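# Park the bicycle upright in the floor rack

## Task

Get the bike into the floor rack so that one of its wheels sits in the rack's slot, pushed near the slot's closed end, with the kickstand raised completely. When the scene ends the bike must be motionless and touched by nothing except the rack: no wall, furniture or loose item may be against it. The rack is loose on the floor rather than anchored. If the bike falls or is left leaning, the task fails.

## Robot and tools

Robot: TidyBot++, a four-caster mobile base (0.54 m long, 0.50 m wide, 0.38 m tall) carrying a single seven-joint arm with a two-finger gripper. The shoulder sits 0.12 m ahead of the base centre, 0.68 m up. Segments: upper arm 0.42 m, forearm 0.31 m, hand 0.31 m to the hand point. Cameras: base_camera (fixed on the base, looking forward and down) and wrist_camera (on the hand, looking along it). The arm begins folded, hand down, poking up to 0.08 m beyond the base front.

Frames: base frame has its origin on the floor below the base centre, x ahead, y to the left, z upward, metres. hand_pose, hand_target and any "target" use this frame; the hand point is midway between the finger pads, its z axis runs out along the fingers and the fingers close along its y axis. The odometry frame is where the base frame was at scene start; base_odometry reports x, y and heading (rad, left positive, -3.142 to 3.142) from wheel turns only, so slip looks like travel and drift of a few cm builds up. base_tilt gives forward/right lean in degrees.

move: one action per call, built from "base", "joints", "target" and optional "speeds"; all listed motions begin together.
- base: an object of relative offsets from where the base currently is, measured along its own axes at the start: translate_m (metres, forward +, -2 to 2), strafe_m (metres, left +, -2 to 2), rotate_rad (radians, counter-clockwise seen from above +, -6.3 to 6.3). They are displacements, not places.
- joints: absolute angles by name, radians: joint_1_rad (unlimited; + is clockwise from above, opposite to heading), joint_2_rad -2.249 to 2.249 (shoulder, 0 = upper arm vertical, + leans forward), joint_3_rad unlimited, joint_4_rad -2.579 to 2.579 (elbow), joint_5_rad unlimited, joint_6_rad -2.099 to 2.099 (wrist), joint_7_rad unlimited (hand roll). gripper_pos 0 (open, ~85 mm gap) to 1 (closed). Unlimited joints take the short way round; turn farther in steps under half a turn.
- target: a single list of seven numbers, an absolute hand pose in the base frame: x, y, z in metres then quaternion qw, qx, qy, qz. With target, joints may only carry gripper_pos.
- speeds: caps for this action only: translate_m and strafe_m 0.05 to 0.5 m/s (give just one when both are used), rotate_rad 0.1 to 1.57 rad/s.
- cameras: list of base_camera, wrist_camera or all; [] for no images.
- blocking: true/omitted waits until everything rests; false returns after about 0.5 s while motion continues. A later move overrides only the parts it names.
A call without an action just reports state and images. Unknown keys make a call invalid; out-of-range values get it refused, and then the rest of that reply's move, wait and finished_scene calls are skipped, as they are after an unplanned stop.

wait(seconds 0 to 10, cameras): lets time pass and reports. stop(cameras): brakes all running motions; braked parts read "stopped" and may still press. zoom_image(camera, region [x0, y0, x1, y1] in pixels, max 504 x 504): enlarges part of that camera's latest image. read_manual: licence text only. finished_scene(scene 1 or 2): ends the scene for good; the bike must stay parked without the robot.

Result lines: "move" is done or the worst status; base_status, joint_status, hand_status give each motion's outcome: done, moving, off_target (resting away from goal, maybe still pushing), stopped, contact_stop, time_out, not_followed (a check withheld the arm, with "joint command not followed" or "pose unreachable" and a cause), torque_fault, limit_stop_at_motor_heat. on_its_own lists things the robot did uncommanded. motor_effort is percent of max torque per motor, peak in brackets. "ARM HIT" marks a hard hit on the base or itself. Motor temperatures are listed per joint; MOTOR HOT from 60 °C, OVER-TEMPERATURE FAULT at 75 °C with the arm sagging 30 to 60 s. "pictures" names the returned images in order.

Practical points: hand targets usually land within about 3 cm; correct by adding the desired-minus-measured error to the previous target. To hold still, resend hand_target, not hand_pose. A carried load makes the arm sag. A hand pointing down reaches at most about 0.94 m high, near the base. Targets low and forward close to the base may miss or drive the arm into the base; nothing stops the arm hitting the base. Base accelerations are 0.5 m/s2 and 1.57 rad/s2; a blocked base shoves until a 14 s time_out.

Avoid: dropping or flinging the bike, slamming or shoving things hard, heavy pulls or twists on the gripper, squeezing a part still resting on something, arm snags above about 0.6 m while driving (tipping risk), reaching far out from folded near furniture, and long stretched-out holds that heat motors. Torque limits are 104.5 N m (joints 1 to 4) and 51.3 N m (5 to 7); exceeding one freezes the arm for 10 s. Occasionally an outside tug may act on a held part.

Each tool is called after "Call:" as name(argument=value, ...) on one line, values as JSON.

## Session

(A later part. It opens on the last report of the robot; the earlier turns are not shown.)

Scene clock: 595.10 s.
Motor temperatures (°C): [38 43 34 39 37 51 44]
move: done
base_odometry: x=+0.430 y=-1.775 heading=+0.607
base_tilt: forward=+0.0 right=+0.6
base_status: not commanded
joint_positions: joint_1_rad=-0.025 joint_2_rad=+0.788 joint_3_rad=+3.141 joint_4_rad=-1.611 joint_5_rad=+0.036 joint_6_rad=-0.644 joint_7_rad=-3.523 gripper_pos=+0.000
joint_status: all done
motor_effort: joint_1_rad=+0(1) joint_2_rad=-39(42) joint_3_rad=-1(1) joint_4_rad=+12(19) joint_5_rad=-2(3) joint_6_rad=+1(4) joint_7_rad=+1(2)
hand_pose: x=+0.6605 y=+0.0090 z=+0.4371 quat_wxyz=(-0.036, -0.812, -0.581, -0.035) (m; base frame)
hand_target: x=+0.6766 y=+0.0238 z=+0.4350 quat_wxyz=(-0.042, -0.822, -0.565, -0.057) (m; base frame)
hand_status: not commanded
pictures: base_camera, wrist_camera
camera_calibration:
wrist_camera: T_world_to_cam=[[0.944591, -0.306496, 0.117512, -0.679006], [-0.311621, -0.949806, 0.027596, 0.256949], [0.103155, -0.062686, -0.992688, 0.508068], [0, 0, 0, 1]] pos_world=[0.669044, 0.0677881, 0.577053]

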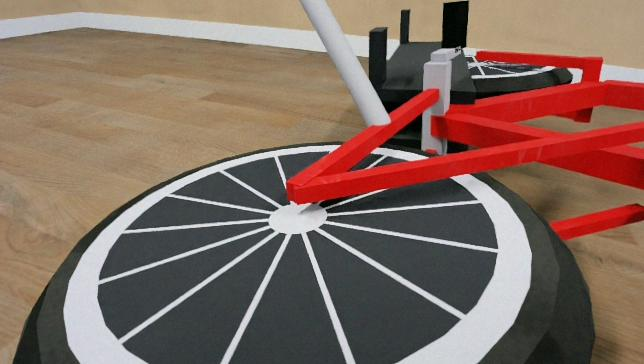

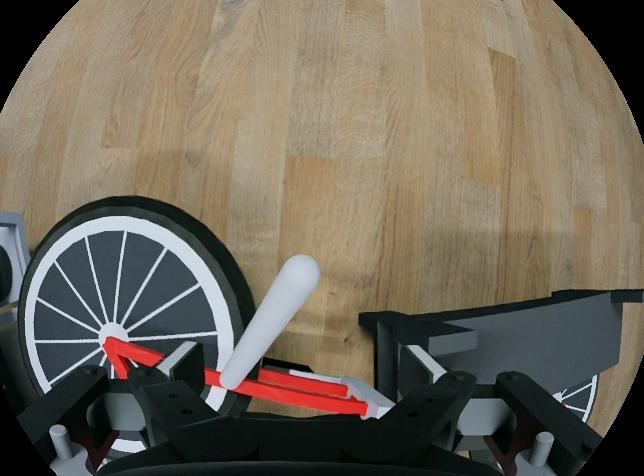

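Call:
move(joints={"joint_1_rad":-0.06,"joint_2_rad":1.02,"joint_4_rad":-1.61,"joint_6_rad":-0.38}, cameras=[])

Call:
move(joints={"gripper_pos":0.7})

Scene clock: 596.70 s.
Motor temperatures (°C): [38 43 34 39 37 51 44]
move: done
base_odometry: x=+0.430 y=-1.775 heading=+0.607
base_tilt: forward=+0.0 right=+0.6
base_status: not commanded
joint_positions: joint_1_rad=-0.041 joint_2_rad=+1.015 joint_3_rad=+3.141 joint_4_rad=-1.611 joint_5_rad=+0.036 joint_6_rad=-0.424 joint_7_rad=-3.526 gripper_pos=+0.000
joint_status: all done
motor_effort: joint_1_rad=+0(1) joint_2_rad=-41(45) joint_3_rad=-1(1) joint_4_rad=+9(13) joint_5_rad=-1(2) joint_6_rad=+1(2) joint_7_rad=+1(1)
hand_pose: x=+0.6595 y=+0.0197 z=+0.3203 quat_wxyz=(-0.031, -0.807, -0.589, -0.034) (m; base frame)
hand_target: x=+0.6713 y=+0.0332 z=+0.3193 quat_wxyz=(-0.037, -0.818, -0.572, -0.054) (m; base frame)
hand_status: not commanded
pictures: none
No camera images: "cameras" was empty.

Scene clock: 597.73 s.
Motor temperatures (°C): [38 43 34 39 37 51 44]
move: done
base_odometry: x=+0.430 y=-1.775 heading=+0.606
base_tilt: forward=+0.0 right=+0.6
base_status: not commanded
joint_positions: joint_1_rad=-0.041 joint_2_rad=+1.003 joint_3_rad=+3.136 joint_4_rad=-1.626 joint_5_rad=-0.006 joint_6_rad=-0.440 joint_7_rad=-3.581 gripper_pos=+0.688
joint_status: all done
motor_effort: joint_1_rad=-2(4) joint_2_rad=-38(41) joint_3_rad=+0(3) joint_4_rad=+12(16) joint_5_rad=+5(11) joint_6_rad=+8(13) joint_7_rad=+6(9)
hand_pose: x=+0.6492 y=+0.0272 z=+0.3234 quat_wxyz=(-0.015, -0.833, -0.552, -0.032) (m; base frame)
hand_target: x=+0.6713 y=+0.0332 z=+0.3193 quat_wxyz=(-0.037, -0.818, -0.572, -0.054) (m; base frame)
hand_status: not commanded
pictures: base_camera, wrist_camera
camera_calibration:
wrist_camera: T_world_to_cam=[[0.92272, -0.377245, 0.0792151, -0.620888], [-0.378784, -0.925473, 0.00481545, 0.324117], [0.0714948, -0.0344487, -0.996846, 0.418626], [0, 0, 0, 1]] pos_world=[0.665746, 0.0801563, 0.464928]

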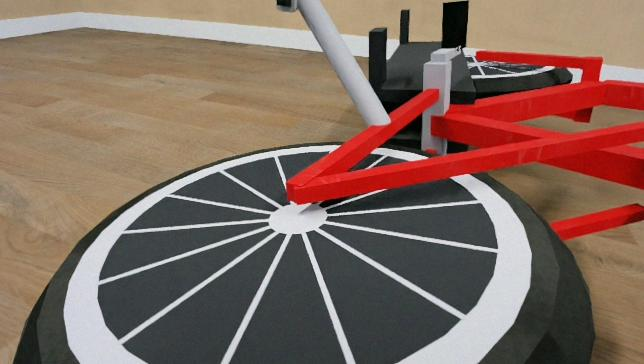

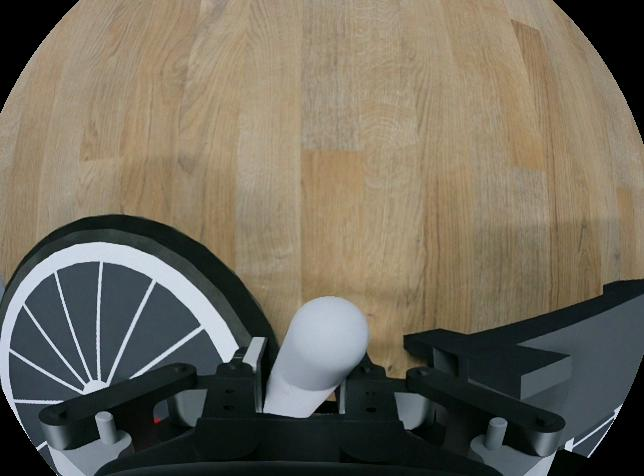

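Call:
move(joints={"joint_2_rad":0.95,"joint_4_rad":-1.87,"joint_6_rad":-0.19})

Scene clock: 599.10 s.
Motor temperatures (°C): [38 43 34 39 37 51 44]
move: off_target
base_odometry: x=+0.430 y=-1.775 heading=+0.607
base_tilt: forward=+0.0 right=+0.6
base_status: not commanded
joint_positions: joint_1_rad=-0.054 joint_2_rad=+0.958 joint_3_rad=+3.135 joint_4_rad=-1.812 joint_5_rad=-0.006 joint_6_rad=-0.196 joint_7_rad=-3.581 gripper_pos=+0.693
joint_status: joint_4_rad off_target (ended at -1.812, target -1.870); the others done
motor_effort: joint_1_rad=+1(3) joint_2_rad=-35(38) joint_3_rad=+2(3) joint_4_rad=-1(12) joint_5_rad=+1(6) joint_6_rad=-4(8) joint_7_rad=+2(6)
hand_pose: x=+0.6309 y=+0.0335 z=+0.3244 quat_wxyz=(-0.042, -0.827, -0.555, -0.077) (m; base frame)
hand_target: x=+0.6005 y=+0.0300 z=+0.3197 quat_wxyz=(-0.035, -0.817, -0.573, -0.055) (m; base frame)
hand_status: not commanded
pictures: base_camera, wrist_camera
camera_calibration:
wrist_camera: T_world_to_cam=[[0.914272, -0.365941, 0.173763, -0.627397], [-0.364977, -0.930214, -0.0386457, 0.328555], [0.175779, -0.0280869, -0.984029, 0.351012], [0, 0, 0, 1]] pos_world=[0.631826, 0.0858946, 0.467122]

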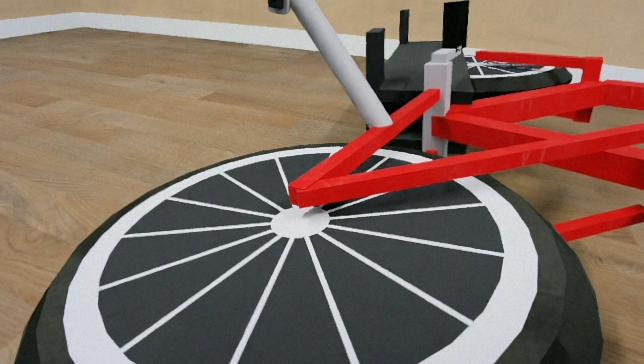

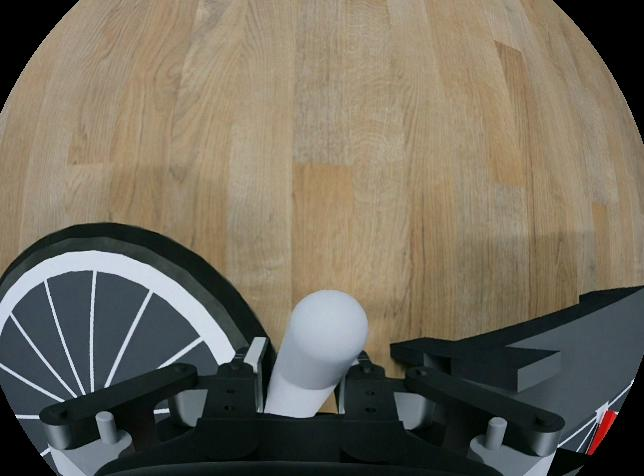

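Call:
move(joints={"joint_2_rad":0.9,"joint_4_rad":-2.0,"joint_6_rad":-0.08})

Scene clock: 600.20 s.
Motor temperatures (°C): [38 43 34 39 37 51 44]
move: off_target
base_odometry: x=+0.430 y=-1.775 heading=+0.606
base_tilt: forward=+0.0 right=+0.6
base_status: not commanded
joint_positions: joint_1_rad=-0.055 joint_2_rad=+0.924 joint_3_rad=+3.140 joint_4_rad=-1.953 joint_5_rad=-0.006 joint_6_rad=-0.096 joint_7_rad=-3.581 gripper_pos=+0.696
joint_status: joint_4_rad off_target (ended at -1.953, target -2.000); the others done
motor_effort: joint_1_rad=-2(3) joint_2_rad=-36(37) joint_3_rad=-3(3) joint_4_rad=-1(3) joint_5_rad=+0(2) joint_6_rad=-3(5) joint_7_rad=+2(3)
hand_pose: x=+0.5885 y=+0.0285 z=+0.3250 quat_wxyz=(-0.042, -0.828, -0.555, -0.073) (m; base frame)
hand_target: x=+0.5730 y=+0.0290 z=+0.3309 quat_wxyz=(-0.042, -0.816, -0.572, -0.069) (m; base frame)
hand_status: not commanded
pictures: base_camera, wrist_camera
camera_calibration:
wrist_camera: T_world_to_cam=[[0.914743, -0.367002, 0.168983, -0.589214], [-0.367152, -0.929627, -0.0315168, 0.307462], [0.168658, -0.0332125, -0.985115, 0.363555], [0, 0, 0, 1]] pos_world=[0.590548, 0.081657, 0.4674]

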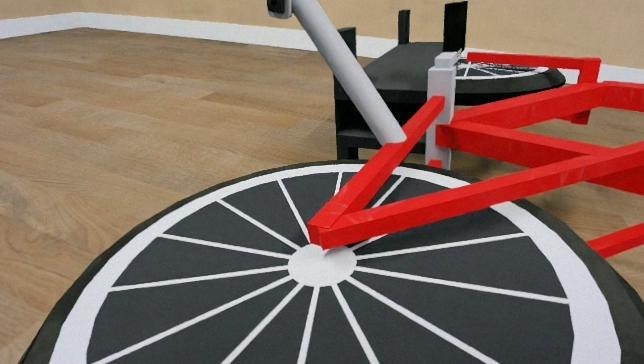

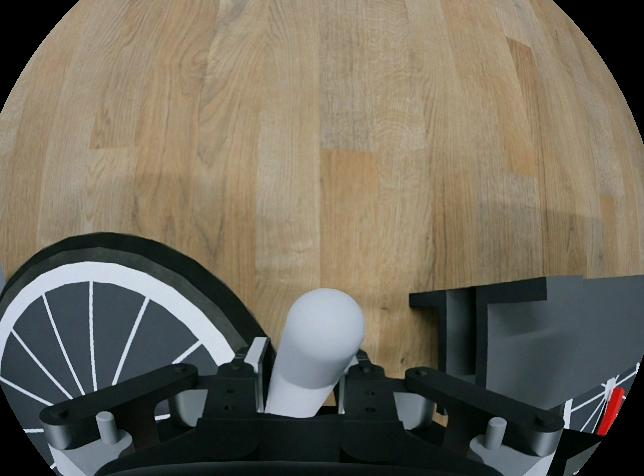

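Call:
move(joints={"gripper_pos":0.3}, cameras=[])

Call:
move(joints={"joint_2_rad":0.6,"joint_4_rad":-2.0,"joint_6_rad":-0.4,"gripper_pos":0.0}, cameras=[])

Call:
move(joints={"joint_1_rad":0.1,"joint_2_rad":0.0,"joint_4_rad":-1.7,"joint_6_rad":-1.1,"joint_7_rad":-1.57}, base={"translate_m":-0.3})

Scene clock: 602.93 s.
Motor temperatures (°C): [38 43 34 39 37 51 44]
move: done
base_odometry: x=+0.430 y=-1.775 heading=+0.606
base_tilt: forward=+0.0 right=+0.6
base_status: not commanded
joint_positions: joint_1_rad=-0.047 joint_2_rad=+0.900 joint_3_rad=+3.156 joint_4_rad=-1.978 joint_5_rad=-0.006 joint_6_rad=-0.079 joint_7_rad=-3.581 gripper_pos=+0.300
joint_status: all done
motor_effort: joint_1_rad=-2(6) joint_2_rad=-33(36) joint_3_rad=-3(8) joint_4_rad=+2(5) joint_5_rad=-2(2) joint_6_rad=-1(6) joint_7_rad=+1(2)
hand_pose: x=+0.5875 y=+0.0155 z=+0.3337 quat_wxyz=(-0.052, -0.832, -0.547, -0.076) (m; base frame)
hand_target: x=+0.5730 y=+0.0290 z=+0.3309 quat_wxyz=(-0.042, -0.816, -0.572, -0.069) (m; base frame)
hand_status: not commanded
pictures: none
No camera images: "cameras" was empty.

Scene clock: 604.33 s.
Motor temperatures (°C): [38 43 34 39 37 51 44]
move: done
base_odometry: x=+0.430 y=-1.775 heading=+0.606
base_tilt: forward=+0.0 right=+0.6
base_status: not commanded
joint_positions: joint_1_rad=-0.047 joint_2_rad=+0.615 joint_3_rad=+3.151 joint_4_rad=-1.994 joint_5_rad=-0.006 joint_6_rad=-0.352 joint_7_rad=-3.581 gripper_pos=+0.000
joint_status: all done
motor_effort: joint_1_rad=+0(2) joint_2_rad=-31(38) joint_3_rad=-1(3) joint_4_rad=+10(10) joint_5_rad=-1(2) joint_6_rad=+2(2) joint_7_rad=+1(1)
hand_pose: x=+0.5773 y=+0.0186 z=+0.4486 quat_wxyz=(-0.048, -0.832, -0.548, -0.077) (m; base frame)
hand_target: x=+0.5618 y=+0.0263 z=+0.4515 quat_wxyz=(-0.040, -0.817, -0.572, -0.059) (m; base frame)
hand_status: not commanded
pictures: none
No camera images: "cameras" was empty.

Scene clock: 607.03 s.
Motor temperatures (°C): [38 43 34 39 37 51 44]
move: done
base_odometry: x=+0.184 y=-1.946 heading=+0.606
base_tilt: forward=+0.0 right=+0.6
base_status: done
joint_positions: joint_1_rad=+0.081 joint_2_rad=+0.014 joint_3_rad=+3.151 joint_4_rad=-1.709 joint_5_rad=-0.006 joint_6_rad=-1.052 joint_7_rad=-1.617 gripper_pos=+0.000
joint_status: all done
motor_effort: joint_1_rad=+0(2) joint_2_rad=-18(34) joint_3_rad=+0(1) joint_4_rad=+19(19) joint_5_rad=-1(3) joint_6_rad=+3(4) joint_7_rad=+1(2)
hand_pose: x=+0.5459 y=-0.0356 z=+0.7645 quat_wxyz=(-0.182, -0.068, -0.981, +0.001) (m; base frame)
hand_target: x=+0.5326 y=-0.0451 z=+0.7688 quat_wxyz=(-0.169, -0.045, -0.984, +0.018) (m; base frame)
hand_status: not commanded
pictures: base_camera, wrist_camera
camera_calibration:
wrist_camera: T_world_to_cam=[[0.114278, 0.992868, 0.0339515, -0.0594276], [0.910341, -0.11834, 0.396579, -0.749708], [0.397768, -0.0144128, -0.917373, 0.625418], [0, 0, 0, 1]] pos_world=[0.44051, -0.0207029, 0.873077]

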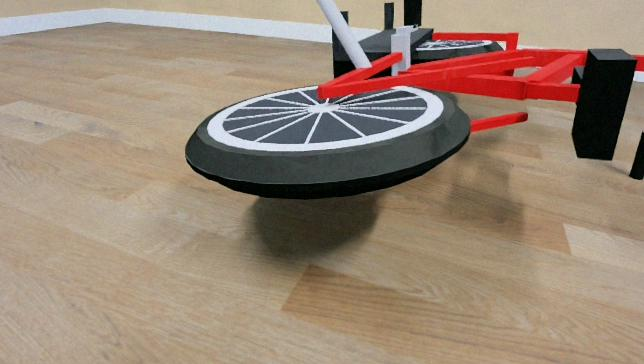

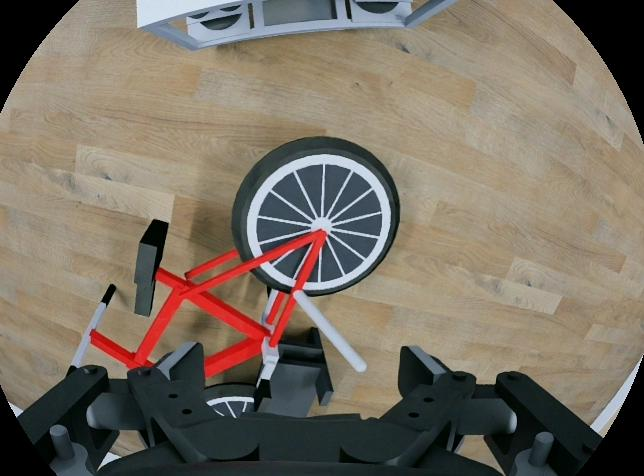

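Call:
move(base={"translate_m":0.737,"strafe_m":-1.448,"rotate_rad":1.31})

Scene clock: 612.27 s.
Motor temperatures (°C): [38 43 34 39 37 51 44]
move: done
base_odometry: x=+1.614 y=-2.716 heading=+1.916
base_tilt: forward=+0.0 right=+0.6
base_status: done
joint_positions: joint_1_rad=+0.088 joint_2_rad=+0.012 joint_3_rad=+3.147 joint_4_rad=-1.708 joint_5_rad=-0.006 joint_6_rad=-1.057 joint_7_rad=-1.614 gripper_pos=+0.000
joint_status: not commanded
motor_effort: joint_1_rad=+0(2) joint_2_rad=-18(21) joint_3_rad=+0(2) joint_4_rad=+18(19) joint_5_rad=-1(3) joint_6_rad=+3(3) joint_7_rad=+0(1)
hand_pose: x=+0.5443 y=-0.0367 z=+0.7647 quat_wxyz=(-0.181, -0.068, -0.981, +0.002) (m; base frame)
hand_target: x=+0.5326 y=-0.0451 z=+0.7688 quat_wxyz=(-0.169, -0.045, -0.984, +0.018) (m; base frame)
hand_status: not commanded
pictures: base_camera, wrist_camera
camera_calibration:
wrist_camera: T_world_to_cam=[[0.113994, 0.992942, 0.0327312, -0.0571064], [0.91167, -0.117643, 0.393722, -0.747025], [0.394794, -0.0150421, -0.918646, 0.628812], [0, 0, 0, 1]] pos_world=[0.439299, -0.02172, 0.873646]

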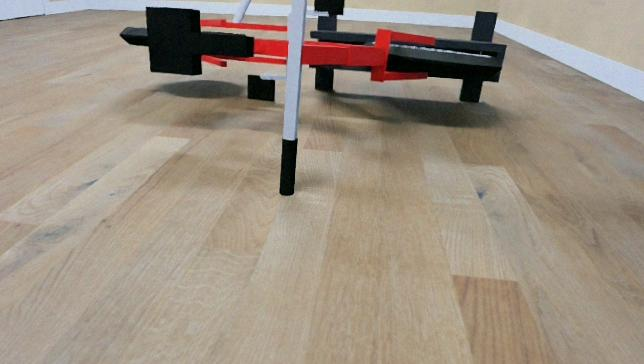

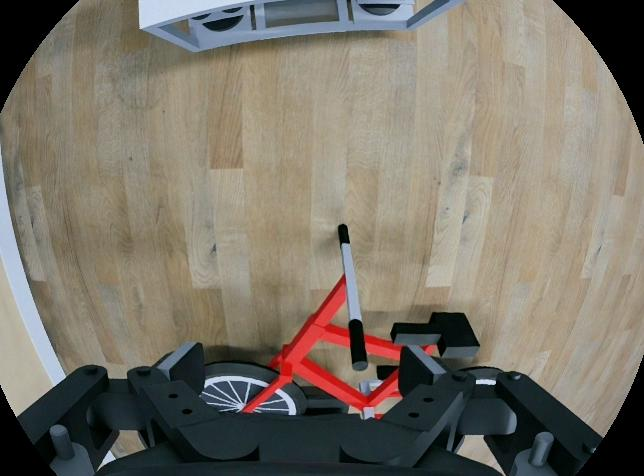

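Call:
move(joints={"joint_1_rad":-0.045,"joint_2_rad":0.8,"joint_4_rad":-1.83,"joint_6_rad":0.03,"joint_7_rad":-1.57})

Scene clock: 615.27 s.
Motor temperatures (°C): [38 43 34 39 37 51 44]
move: done
base_odometry: x=+1.614 y=-2.716 heading=+1.916
base_tilt: forward=+0.0 right=+0.6
base_status: not commanded
joint_positions: joint_1_rad=-0.026 joint_2_rad=+0.781 joint_3_rad=+3.147 joint_4_rad=-1.816 joint_5_rad=-0.006 joint_6_rad=-0.012 joint_7_rad=-1.614 gripper_pos=+0.000
joint_status: all done
motor_effort: joint_1_rad=+0(1) joint_2_rad=-38(41) joint_3_rad=-1(1) joint_4_rad=+11(19) joint_5_rad=-1(2) joint_6_rad=+4(5) joint_7_rad=+1(2)
hand_pose: x=+0.7356 y=+0.0141 z=+0.4431 quat_wxyz=(-0.263, -0.013, -0.965, -0.008) (m; base frame)
hand_target: x=+0.7345 y=+0.0302 z=+0.4341 quat_wxyz=(-0.267, +0.032, -0.963, -0.004) (m; base frame)
hand_status: not commanded
pictures: base_camera, wrist_camera
camera_calibration:
wrist_camera: T_world_to_cam=[[-0.00130164, 0.999585, 0.0287895, -0.0323407], [0.840345, -0.014512, 0.541857, -0.803456], [0.54205, 0.0248984, -0.839977, 0.114805], [0, 0, 0, 1]] pos_world=[0.612909, 0.0178091, 0.532723]

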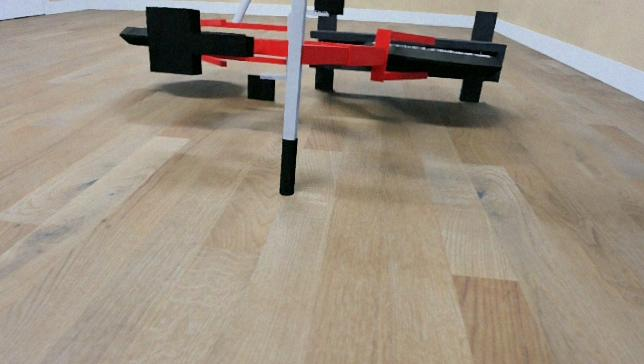

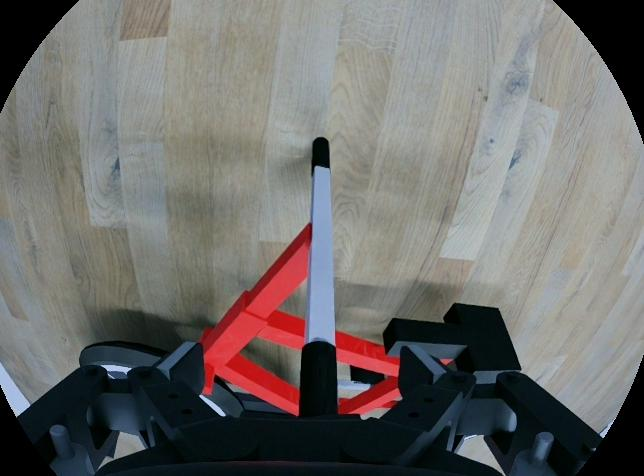

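Call:
move(joints={"joint_1_rad":-0.06}, base={"translate_m":0.08}, speeds={"translate_m":0.1})

Scene clock: 616.80 s.
Motor temperatures (°C): [38 43 34 39 37 51 44]
move: done
base_odometry: x=+1.588 y=-2.641 heading=+1.916
base_tilt: forward=+0.0 right=+0.6
base_status: done
joint_positions: joint_1_rad=-0.044 joint_2_rad=+0.782 joint_3_rad=+3.147 joint_4_rad=-1.823 joint_5_rad=-0.006 joint_6_rad=-0.006 joint_7_rad=-1.614 gripper_pos=+0.000
joint_status: all done
motor_effort: joint_1_rad=+0(2) joint_2_rad=-38(39) joint_3_rad=-1(2) joint_4_rad=+11(12) joint_5_rad=-1(2) joint_6_rad=+4(5) joint_7_rad=+0(1)
hand_pose: x=+0.7333 y=+0.0251 z=+0.4416 quat_wxyz=(-0.262, -0.004, -0.965, -0.010) (m; base frame)
hand_target: x=+0.7339 y=+0.0395 z=+0.4341 quat_wxyz=(-0.267, +0.039, -0.963, -0.006) (m; base frame)
hand_status: not commanded
pictures: base_camera, wrist_camera
camera_calibration:
wrist_camera: T_world_to_cam=[[-0.019259, 0.999397, 0.0288878, -0.0301935], [0.841082, 0.000573117, 0.540908, -0.801043], [0.540565, 0.0347144, -0.840586, 0.115715], [0, 0, 0, 1]] pos_world=[0.61061, 0.0266174, 0.531431]

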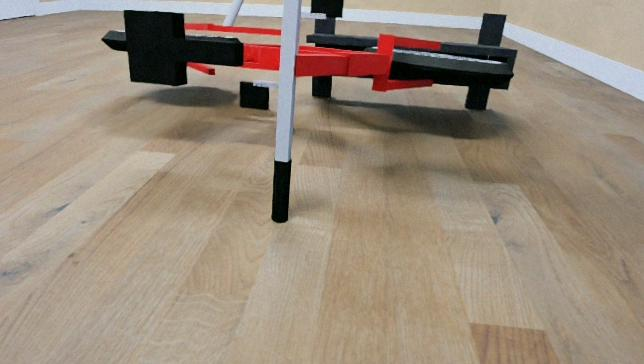

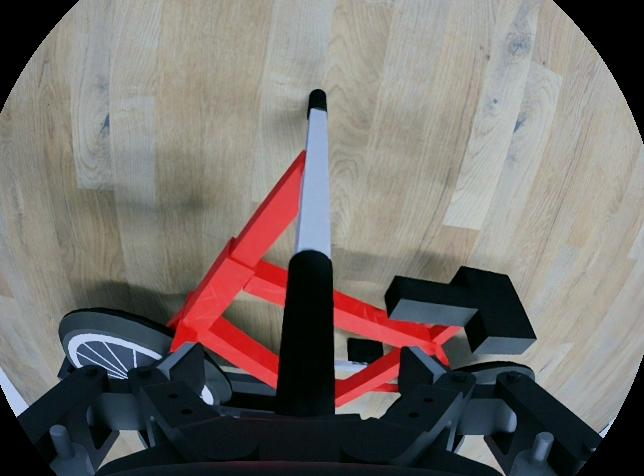

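Call:
move(joints={"gripper_pos":1.0})

Scene clock: 618.00 s.
Motor temperatures (°C): [38 43 34 39 37 51 44]
move: off_target
base_odometry: x=+1.588 y=-2.641 heading=+1.916
base_tilt: forward=+0.0 right=+0.6
base_status: not commanded
joint_positions: joint_1_rad=-0.047 joint_2_rad=+0.782 joint_3_rad=+3.145 joint_4_rad=-1.823 joint_5_rad=-0.006 joint_6_rad=-0.003 joint_7_rad=-1.614 gripper_pos=+0.797
joint_status: gripper_pos off_target (ended at +0.797, target +1.000)
motor_effort: joint_1_rad=-1(3) joint_2_rad=-35(40) joint_3_rad=-1(4) joint_4_rad=+11(13) joint_5_rad=-1(2) joint_6_rad=+4(5) joint_7_rad=+1(1)
hand_pose: x=+0.7338 y=+0.0282 z=+0.4422 quat_wxyz=(-0.263, -0.002, -0.965, -0.011) (m; base frame)
hand_target: x=+0.7339 y=+0.0395 z=+0.4341 quat_wxyz=(-0.267, +0.039, -0.963, -0.006) (m; base frame)
hand_status: not commanded
pictures: base_camera, wrist_camera
camera_calibration:
wrist_camera: T_world_to_cam=[[-0.0239688, 0.999258, 0.030154, -0.0304106], [0.839536, 0.00374298, 0.543291, -0.801814], [0.542775, 0.0383374, -0.839003, 0.113372], [0, 0, 0, 1]] pos_world=[0.610887, 0.0290428, 0.531655]

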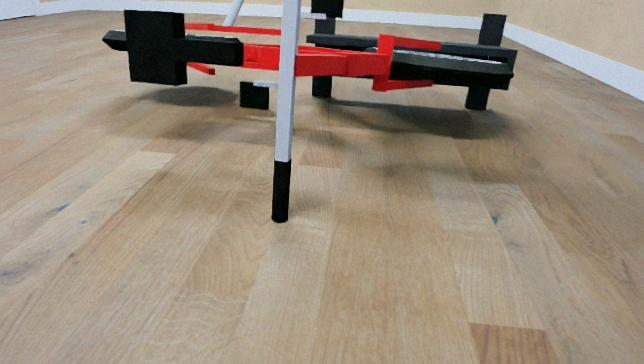

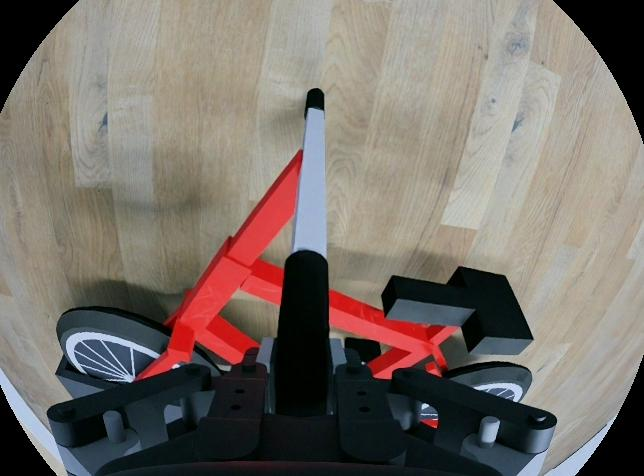

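Call:
move(joints={"joint_2_rad":0.69,"joint_4_rad":-1.81,"joint_6_rad":-0.12}, base={"translate_m":0.045}, speeds={"translate_m":0.08})

Scene clock: 619.63 s.
Motor temperatures (°C): [38 43 34 39 37 51 44]
move: off_target
base_odometry: x=+1.573 y=-2.598 heading=+1.916
base_tilt: forward=+0.0 right=+0.6
base_status: done
joint_positions: joint_1_rad=-0.055 joint_2_rad=+0.732 joint_3_rad=+3.142 joint_4_rad=-1.855 joint_5_rad=-0.006 joint_6_rad=-0.128 joint_7_rad=-1.614 gripper_pos=+0.797
joint_status: joint_2_rad off_target (ended at +0.732, target +0.690); joint_4_rad off_target (ended at -1.855, target -1.810); the others done
motor_effort: joint_1_rad=+1(2) joint_2_rad=-42(43) joint_3_rad=+1(3) joint_4_rad=+20(22) joint_5_rad=+0(2) joint_6_rad=+10(11) joint_7_rad=+1(1)
hand_pose: x=+0.6938 y=+0.0330 z=+0.4441 quat_wxyz=(-0.212, +0.003, -0.977, -0.011) (m; base frame)
hand_target: x=+0.7289 y=+0.0382 z=+0.4846 quat_wxyz=(-0.258, +0.039, -0.965, -0.005) (m; base frame)
hand_status: not commanded
pictures: base_camera, wrist_camera
camera_calibration:
wrist_camera: T_world_to_cam=[[-0.0309231, 0.999046, 0.0308268, -0.0316401], [0.892417, 0.0137063, 0.451004, -0.765323], [0.450152, 0.0414568, -0.891989, 0.224185], [0, 0, 0, 1]] pos_world=[0.581091, 0.0328056, 0.54611]

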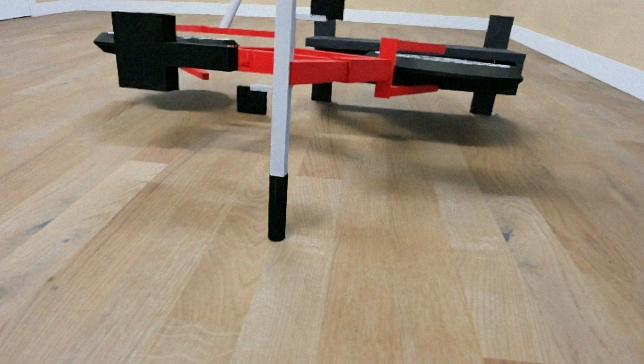

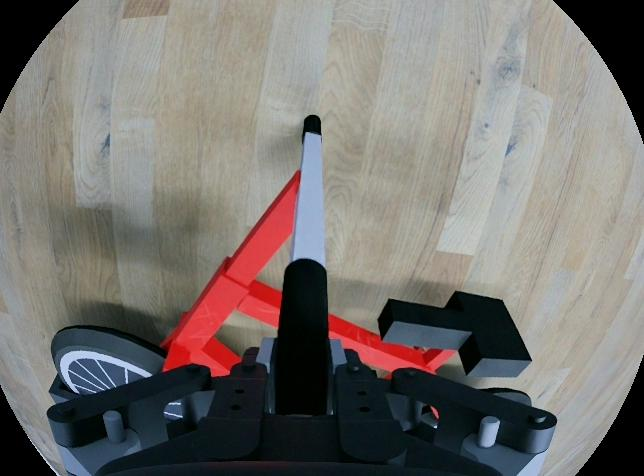

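Call:
move(joints={"joint_2_rad":0.57,"joint_4_rad":-1.75,"joint_6_rad":-0.3})

Scene clock: 620.70 s.
Motor temperatures (°C): [38 43 34 39 37 51 44]
move: off_target
base_odometry: x=+1.572 y=-2.598 heading=+1.916
base_tilt: forward=+0.1 right=+0.6
base_status: not commanded
joint_positions: joint_1_rad=-0.055 joint_2_rad=+0.727 joint_3_rad=+3.142 joint_4_rad=-1.789 joint_5_rad=-0.006 joint_6_rad=-0.244 joint_7_rad=-1.614 gripper_pos=+0.797
joint_status: joint_2_rad off_target (ended at +0.727, target +0.570); the others done
motor_effort: joint_1_rad=-1(2) joint_2_rad=-63(65) joint_3_rad=-2(2) joint_4_rad=+17(20) joint_5_rad=+1(1) joint_6_rad=+3(10) joint_7_rad=+2(2)
hand_pose: x=+0.6978 y=+0.0335 z=+0.4525 quat_wxyz=(-0.190, +0.003, -0.982, -0.011) (m; base frame)
hand_target: x=+0.7302 y=+0.0372 z=+0.5521 quat_wxyz=(-0.258, +0.038, -0.965, -0.003) (m; base frame)
hand_status: not commanded
pictures: base_camera, wrist_camera
camera_calibration:
wrist_camera: T_world_to_cam=[[-0.0300757, 0.999084, 0.0304439, -0.032729], [0.911761, 0.0149398, 0.41045, -0.76788], [0.409619, 0.0401021, -0.911375, 0.26696], [0, 0, 0, 1]] pos_world=[0.589787, 0.0334654, 0.559474]

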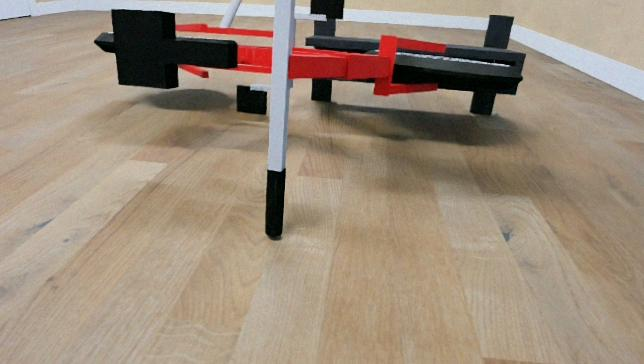

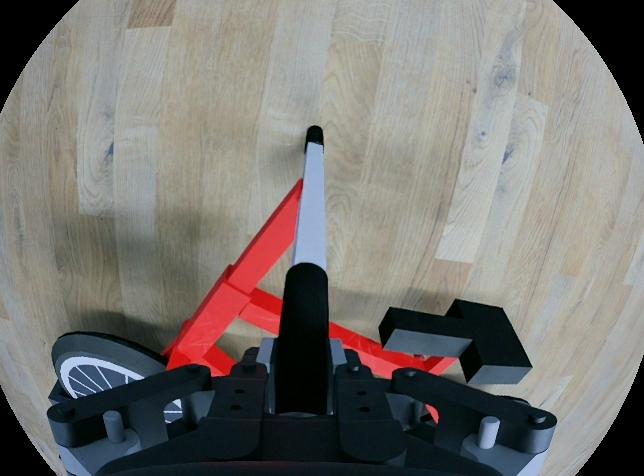

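Call:
move()

Scene clock: 621.57 s.
Motor temperatures (°C): [38 43 34 39 37 51 44]
base_odometry: x=+1.572 y=-2.598 heading=+1.916
base_tilt: forward=+0.0 right=+0.6
base_status: not commanded
joint_positions: joint_1_rad=-0.055 joint_2_rad=+0.727 joint_3_rad=+3.142 joint_4_rad=-1.788 joint_5_rad=-0.006 joint_6_rad=-0.246 joint_7_rad=-1.614 gripper_pos=+0.797
joint_status: joint_2_rad off_target (ended at +0.727, target +0.570); the others done
motor_effort: joint_1_rad=-1(2) joint_2_rad=-65(65) joint_3_rad=-1(2) joint_4_rad=+17(20) joint_5_rad=+0(1) joint_6_rad=+2(10) joint_7_rad=+2(2)
hand_pose: x=+0.6977 y=+0.0335 z=+0.4526 quat_wxyz=(-0.189, +0.003, -0.982, -0.011) (m; base frame)
hand_target: x=+0.7302 y=+0.0372 z=+0.5521 quat_wxyz=(-0.258, +0.038, -0.965, -0.003) (m; base frame)
hand_status: not commanded
pictures: base_camera, wrist_camera
camera_calibration:
wrist_camera: T_world_to_cam=[[-0.0300409, 0.999086, 0.0304217, -0.0327472], [0.912364, 0.0149763, 0.409106, -0.767592], [0.408276, 0.0400456, -0.91198, 0.268302], [0, 0, 0, 1]] pos_world=[0.589798, 0.0334686, 0.559709]

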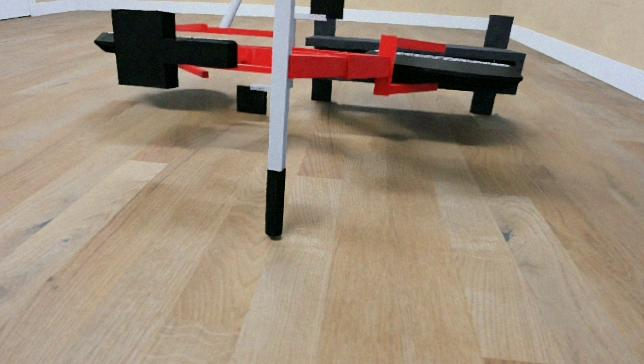

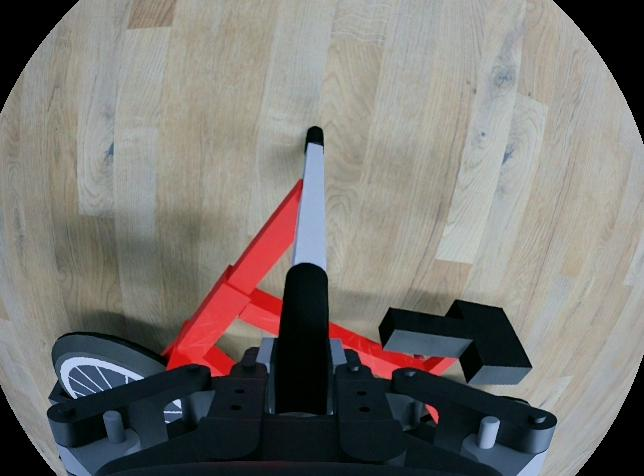

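Call:
move(base={"translate_m": 0.06}, speeds={"translate_m": 0.08}, joints={"joint_2_rad": 0.45, "joint_4_rad": -1.76, "joint_6_rad": -0.38})

Call:
move(base={"translate_m": 0.04}, speeds={"translate_m": 0.08}, joints={"joint_2_rad": 0.36, "joint_4_rad": -1.74, "joint_6_rad": -0.46})

Scene clock: 623.00 s.
Motor temperatures (°C): [38 44 34 39 37 51 44]
move: off_target
base_odometry: x=+1.552 y=-2.541 heading=+1.915
base_tilt: forward=+0.0 right=+0.6
base_status: done
joint_positions: joint_1_rad=-0.056 joint_2_rad=+0.609 joint_3_rad=+3.142 joint_4_rad=-1.809 joint_5_rad=-0.006 joint_6_rad=-0.364 joint_7_rad=-1.614 gripper_pos=+0.797
joint_status: joint_2_rad off_target (ended at +0.609, target +0.450); joint_4_rad off_target (ended at -1.809, target -1.760); the others done
motor_effort: joint_1_rad=-1(3) joint_2_rad=-64(67) joint_3_rad=-2(4) joint_4_rad=+23(25) joint_5_rad=+0(2) joint_6_rad=+5(8) joint_7_rad=+2(3)
hand_pose: x=+0.6766 y=+0.0331 z=+0.5001 quat_wxyz=(-0.179, +0.004, -0.984, -0.010) (m; base frame)
hand_target: x=+0.7164 y=+0.0358 z=+0.6080 quat_wxyz=(-0.272, +0.038, -0.961, -0.002) (m; base frame)
hand_status: not commanded
pictures: base_camera, wrist_camera
camera_calibration:
wrist_camera: T_world_to_cam=[[-0.0309654, 0.999061, 0.0303052, -0.0337547], [0.920589, 0.0166978, 0.390175, -0.763907], [0.389303, 0.0399806, -0.920242, 0.337236], [0, 0, 0, 1]] pos_world=[0.570913, 0.0329956, 0.609419]

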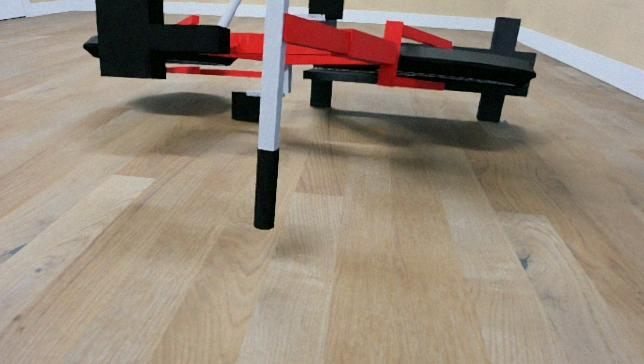

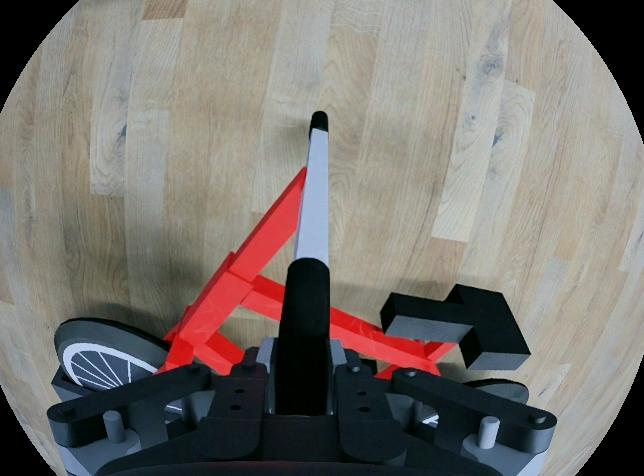

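Scene clock: 624.00 s.
Motor temperatures (°C): [38 44 34 39 37 51 44]
move: off_target
base_odometry: x=+1.539 y=-2.503 heading=+1.915
base_tilt: forward=+0.1 right=+0.6
base_status: done
joint_positions: joint_1_rad=-0.057 joint_2_rad=+0.533 joint_3_rad=+3.141 joint_4_rad=-1.804 joint_5_rad=-0.006 joint_6_rad=-0.433 joint_7_rad=-1.614 gripper_pos=+0.798
joint_status: joint_2_rad off_target (ended at +0.533, target +0.360); joint_4_rad off_target (ended at -1.804, target -1.740); the others done
motor_effort: joint_1_rad=-2(2) joint_2_rad=-68(68) joint_3_rad=-2(2) joint_4_rad=+26(27) joint_5_rad=+2(3) joint_6_rad=+5(8) joint_7_rad=+3(3)
hand_pose: x=+0.6711 y=+0.0336 z=+0.5361 quat_wxyz=(-0.184, +0.004, -0.983, -0.011) (m; base frame)
hand_target: x=+0.7085 y=+0.0349 z=+0.6568 quat_wxyz=(-0.287, +0.037, -0.957, -0.002) (m; base frame)
hand_status: not commanded
pictures: base_camera, wrist_camera
camera_calibration:
wrist_camera: T_world_to_cam=[[-0.0326989, 0.998978, 0.0311912, -0.0347978], [0.916213, 0.0174909, 0.400311, -0.775424], [0.399356, 0.0416675, -0.915849, 0.363277], [0, 0, 0, 1]] pos_world=[0.564238, 0.0331882, 0.644203]

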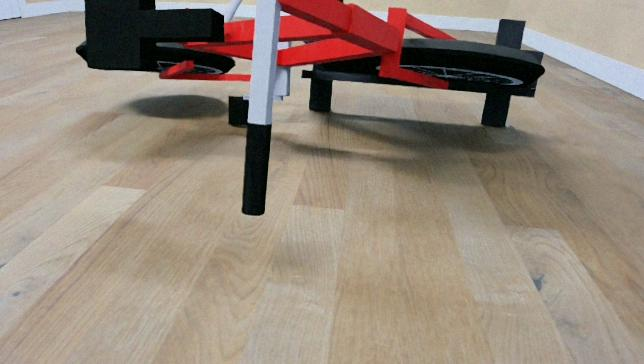

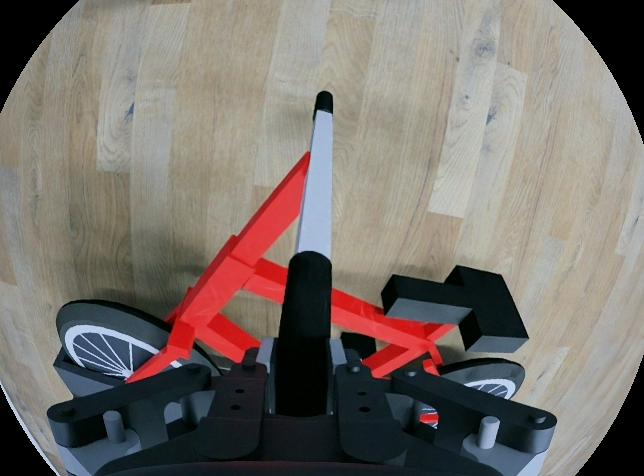

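Call:
move(base={"translate_m": 0.08}, speeds={"translate_m": 0.08}, joints={"joint_2_rad": 0.25, "joint_4_rad": -1.69, "joint_6_rad": -0.62})

Call:
zoom_image(camera="base_camera", region=[60, 0, 564, 240])

Scene clock: 625.80 s.
Motor temperatures (°C): [38 44 34 40 37 51 44]
move: off_target
base_odometry: x=+1.512 y=-2.428 heading=+1.914
base_tilt: forward=+0.0 right=+0.6
base_status: done
joint_positions: joint_1_rad=-0.055 joint_2_rad=+0.416 joint_3_rad=+3.141 joint_4_rad=-1.769 joint_5_rad=-0.006 joint_6_rad=-0.619 joint_7_rad=-1.614 gripper_pos=+0.798
joint_status: joint_2_rad off_target (ended at +0.416, target +0.250); joint_4_rad off_target (ended at -1.769, target -1.690); the others done
motor_effort: joint_1_rad=+0(5) joint_2_rad=-59(70) joint_3_rad=+1(5) joint_4_rad=+32(32) joint_5_rad=+5(6) joint_6_rad=+8(10) joint_7_rad=+4(4)
hand_pose: x=+0.6482 y=+0.0323 z=+0.5919 quat_wxyz=(-0.168, +0.004, -0.986, -0.011) (m; base frame)
hand_target: x=+0.6864 y=+0.0327 z=+0.7160 quat_wxyz=(-0.287, +0.036, -0.957, -0.001) (m; base frame)
hand_status: not commanded
pictures: base_camera, wrist_camera
camera_calibration:
wrist_camera: T_world_to_cam=[[-0.0318808, 0.998997, 0.0314571, -0.0366467], [0.929027, 0.0180105, 0.369573, -0.766879], [0.368635, 0.0410068, -0.928669, 0.451146], [0, 0, 0, 1]] pos_world=[0.544975, 0.0319218, 0.703535]

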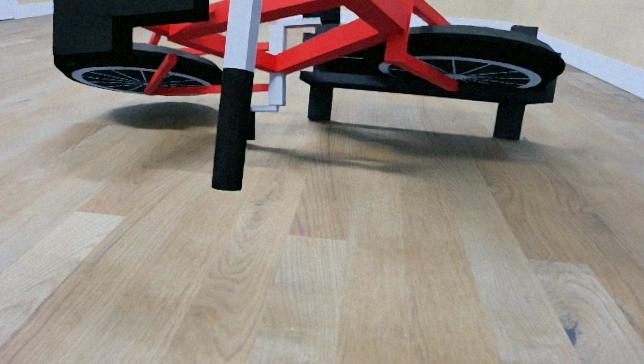

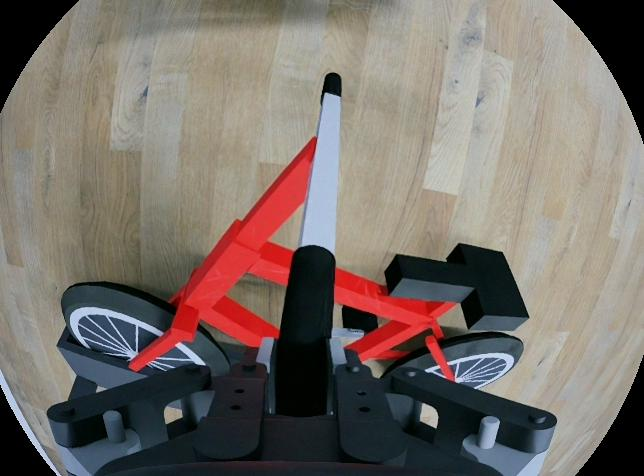

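Scaled by 1.000.

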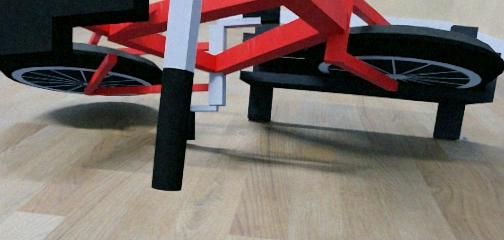

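Call:
move(base={"translate_m": 0.06}, speeds={"translate_m": 0.08}, joints={"joint_2_rad": 0.2, "joint_4_rad": -1.65, "joint_6_rad": -0.72})

Call:
zoom_image(camera="base_camera", region=[250, 0, 644, 160])

Scene clock: 627.30 s.
Motor temperatures (°C): [38 44 34 40 37 51 44]
move: off_target
base_odometry: x=+1.492 y=-2.371 heading=+1.913
base_tilt: forward=+0.0 right=+0.6
base_status: done
joint_positions: joint_1_rad=-0.056 joint_2_rad=+0.364 joint_3_rad=+3.140 joint_4_rad=-1.744 joint_5_rad=-0.006 joint_6_rad=-0.732 joint_7_rad=-1.614 gripper_pos=+0.798
joint_status: joint_2_rad off_target (ended at +0.364, target +0.200); joint_4_rad off_target (ended at -1.744, target -1.650); the others done
motor_effort: joint_1_rad=-1(2) joint_2_rad=-57(64) joint_3_rad=+0(3) joint_4_rad=+35(36) joint_5_rad=+3(6) joint_6_rad=+11(12) joint_7_rad=+3(4)
hand_pose: x=+0.6305 y=+0.0324 z=+0.6169 quat_wxyz=(-0.150, +0.005, -0.989, -0.010) (m; base frame)
hand_target: x=+0.6723 y=+0.0313 z=+0.7458 quat_wxyz=(-0.282, +0.035, -0.959, +0.000) (m; base frame)
hand_status: not commanded
pictures: base_camera, wrist_camera
camera_calibration:
wrist_camera: T_world_to_cam=[[-0.0332957, 0.998958, 0.0312029, -0.0370863], [0.941512, 0.0208755, 0.336333, -0.747213], [0.335332, 0.0405764, -0.941226, 0.509639], [0, 0, 0, 1]] pos_world=[0.531377, 0.0319667, 0.732156]

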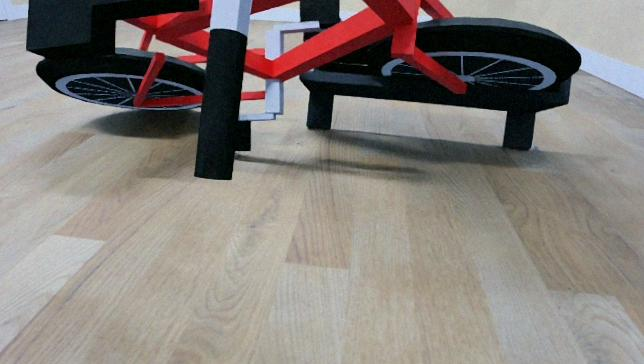

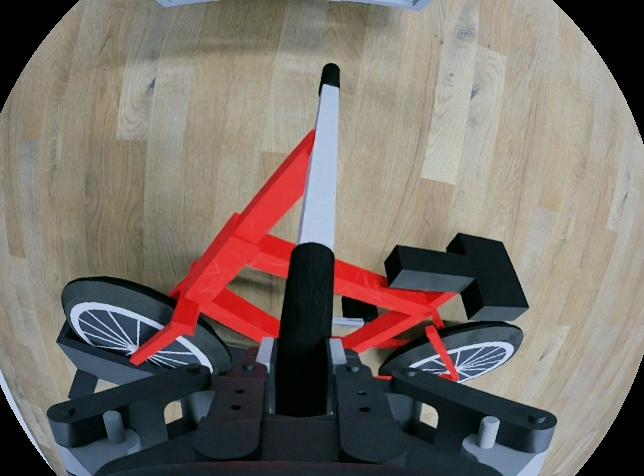

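Scaled by 1.279.

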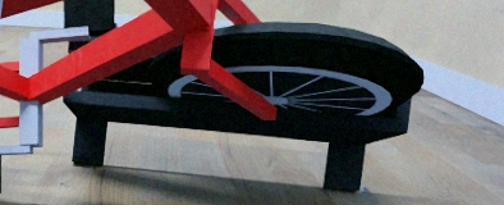

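Call:
move(base={"translate_m": 0.06}, speeds={"translate_m": 0.08}, joints={"joint_2_rad": 0.2, "joint_4_rad": -1.48, "joint_6_rad": -0.92})

Call:
zoom_image(camera="base_camera", region=[250, 0, 644, 160])

Scene clock: 629.13 s.
Motor temperatures (°C): [38 45 34 40 37 51 44]
move: off_target
base_odometry: x=+1.472 y=-2.314 heading=+1.913
base_tilt: forward=+0.0 right=+0.6
base_status: done
joint_positions: joint_1_rad=-0.053 joint_2_rad=+0.360 joint_3_rad=+3.143 joint_4_rad=-1.628 joint_5_rad=-0.006 joint_6_rad=-0.964 joint_7_rad=-1.614 gripper_pos=+0.798
joint_status: joint_2_rad off_target (ended at +0.360, target +0.200); joint_4_rad off_target (ended at -1.628, target -1.480); the others done
motor_effort: joint_1_rad=-1(4) joint_2_rad=-62(65) joint_3_rad=-1(4) joint_4_rad=+44(46) joint_5_rad=+3(5) joint_6_rad=+15(17) joint_7_rad=+2(3)
hand_pose: x=+0.6125 y=+0.0284 z=+0.6423 quat_wxyz=(-0.094, +0.003, -0.996, -0.007) (m; base frame)
hand_target: x=+0.6747 y=+0.0306 z=+0.7932 quat_wxyz=(-0.268, +0.034, -0.963, +0.001) (m; base frame)
hand_status: not commanded
pictures: base_camera, wrist_camera
camera_calibration:
wrist_camera: T_world_to_cam=[[-0.0248998, 0.999301, 0.0278988, -0.0375401], [0.973405, 0.0178783, 0.228391, -0.688762], [0.227732, 0.0328437, -0.97317, 0.626348], [0, 0, 0, 1]] pos_world=[0.526871, 0.0292561, 0.767897]

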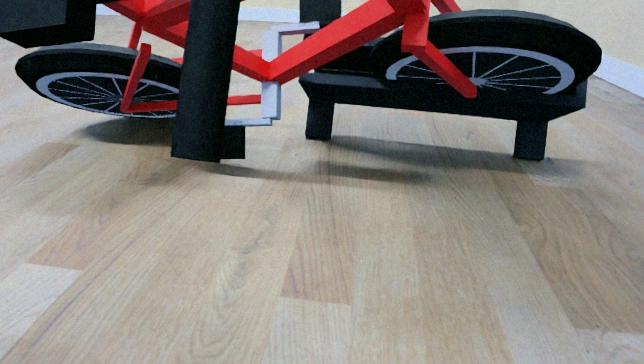

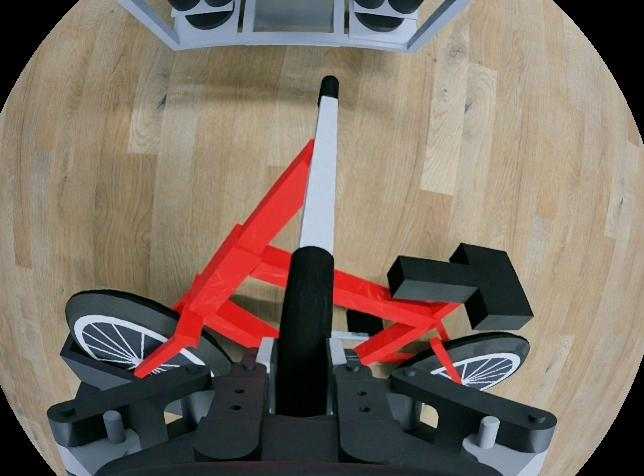

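Scaled by 1.279.

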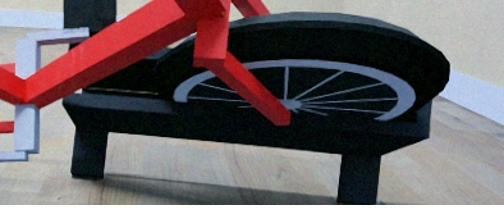

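Call:
move(joints={"joint_2_rad": 0.25, "joint_4_rad": -1.24, "joint_6_rad": -0.95})

Scene clock: 630.80 s.
Motor temperatures (°C): [38 45 34 40 37 51 44]
move: off_target
base_odometry: x=+1.472 y=-2.314 heading=+1.913
base_tilt: forward=+0.0 right=+0.6
base_status: not commanded
joint_positions: joint_1_rad=-0.041 joint_2_rad=+0.425 joint_3_rad=+3.151 joint_4_rad=-1.422 joint_5_rad=-0.006 joint_6_rad=-1.028 joint_7_rad=-1.614 gripper_pos=+0.798
joint_status: joint_2_rad off_target (ended at +0.425, target +0.250); joint_4_rad off_target (ended at -1.422, target -1.240); the others done
motor_effort: joint_1_rad=-4(7) joint_2_rad=-71(72) joint_3_rad=-3(6) joint_4_rad=+51(51) joint_5_rad=+0(3) joint_6_rad=+22(23) joint_7_rad=+2(2)
hand_pose: x=+0.6767 y=+0.0214 z=+0.6791 quat_wxyz=(-0.133, -0.006, -0.991, -0.006) (m; base frame)
hand_target: x=+0.7364 y=+0.0342 z=+0.8771 quat_wxyz=(-0.344, +0.032, -0.939, -0.001) (m; base frame)
hand_status: not commanded
pictures: base_camera, wrist_camera
camera_calibration:
wrist_camera: T_world_to_cam=[[-0.00894884, 0.999601, 0.0267829, -0.0399998], [0.953052, 0.000418851, 0.302806, -0.795972], [0.302674, 0.0282352, -0.952676, 0.583268], [0, 0, 0, 1]] pos_world=[0.581704, 0.0238485, 0.797762]

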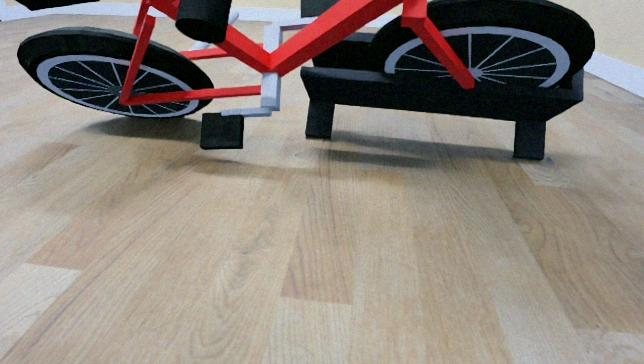

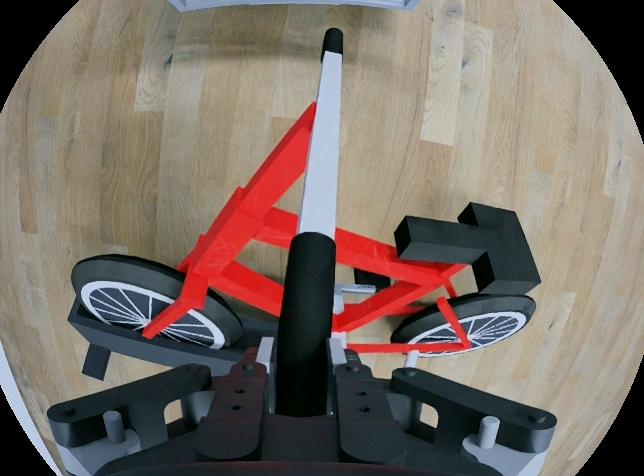

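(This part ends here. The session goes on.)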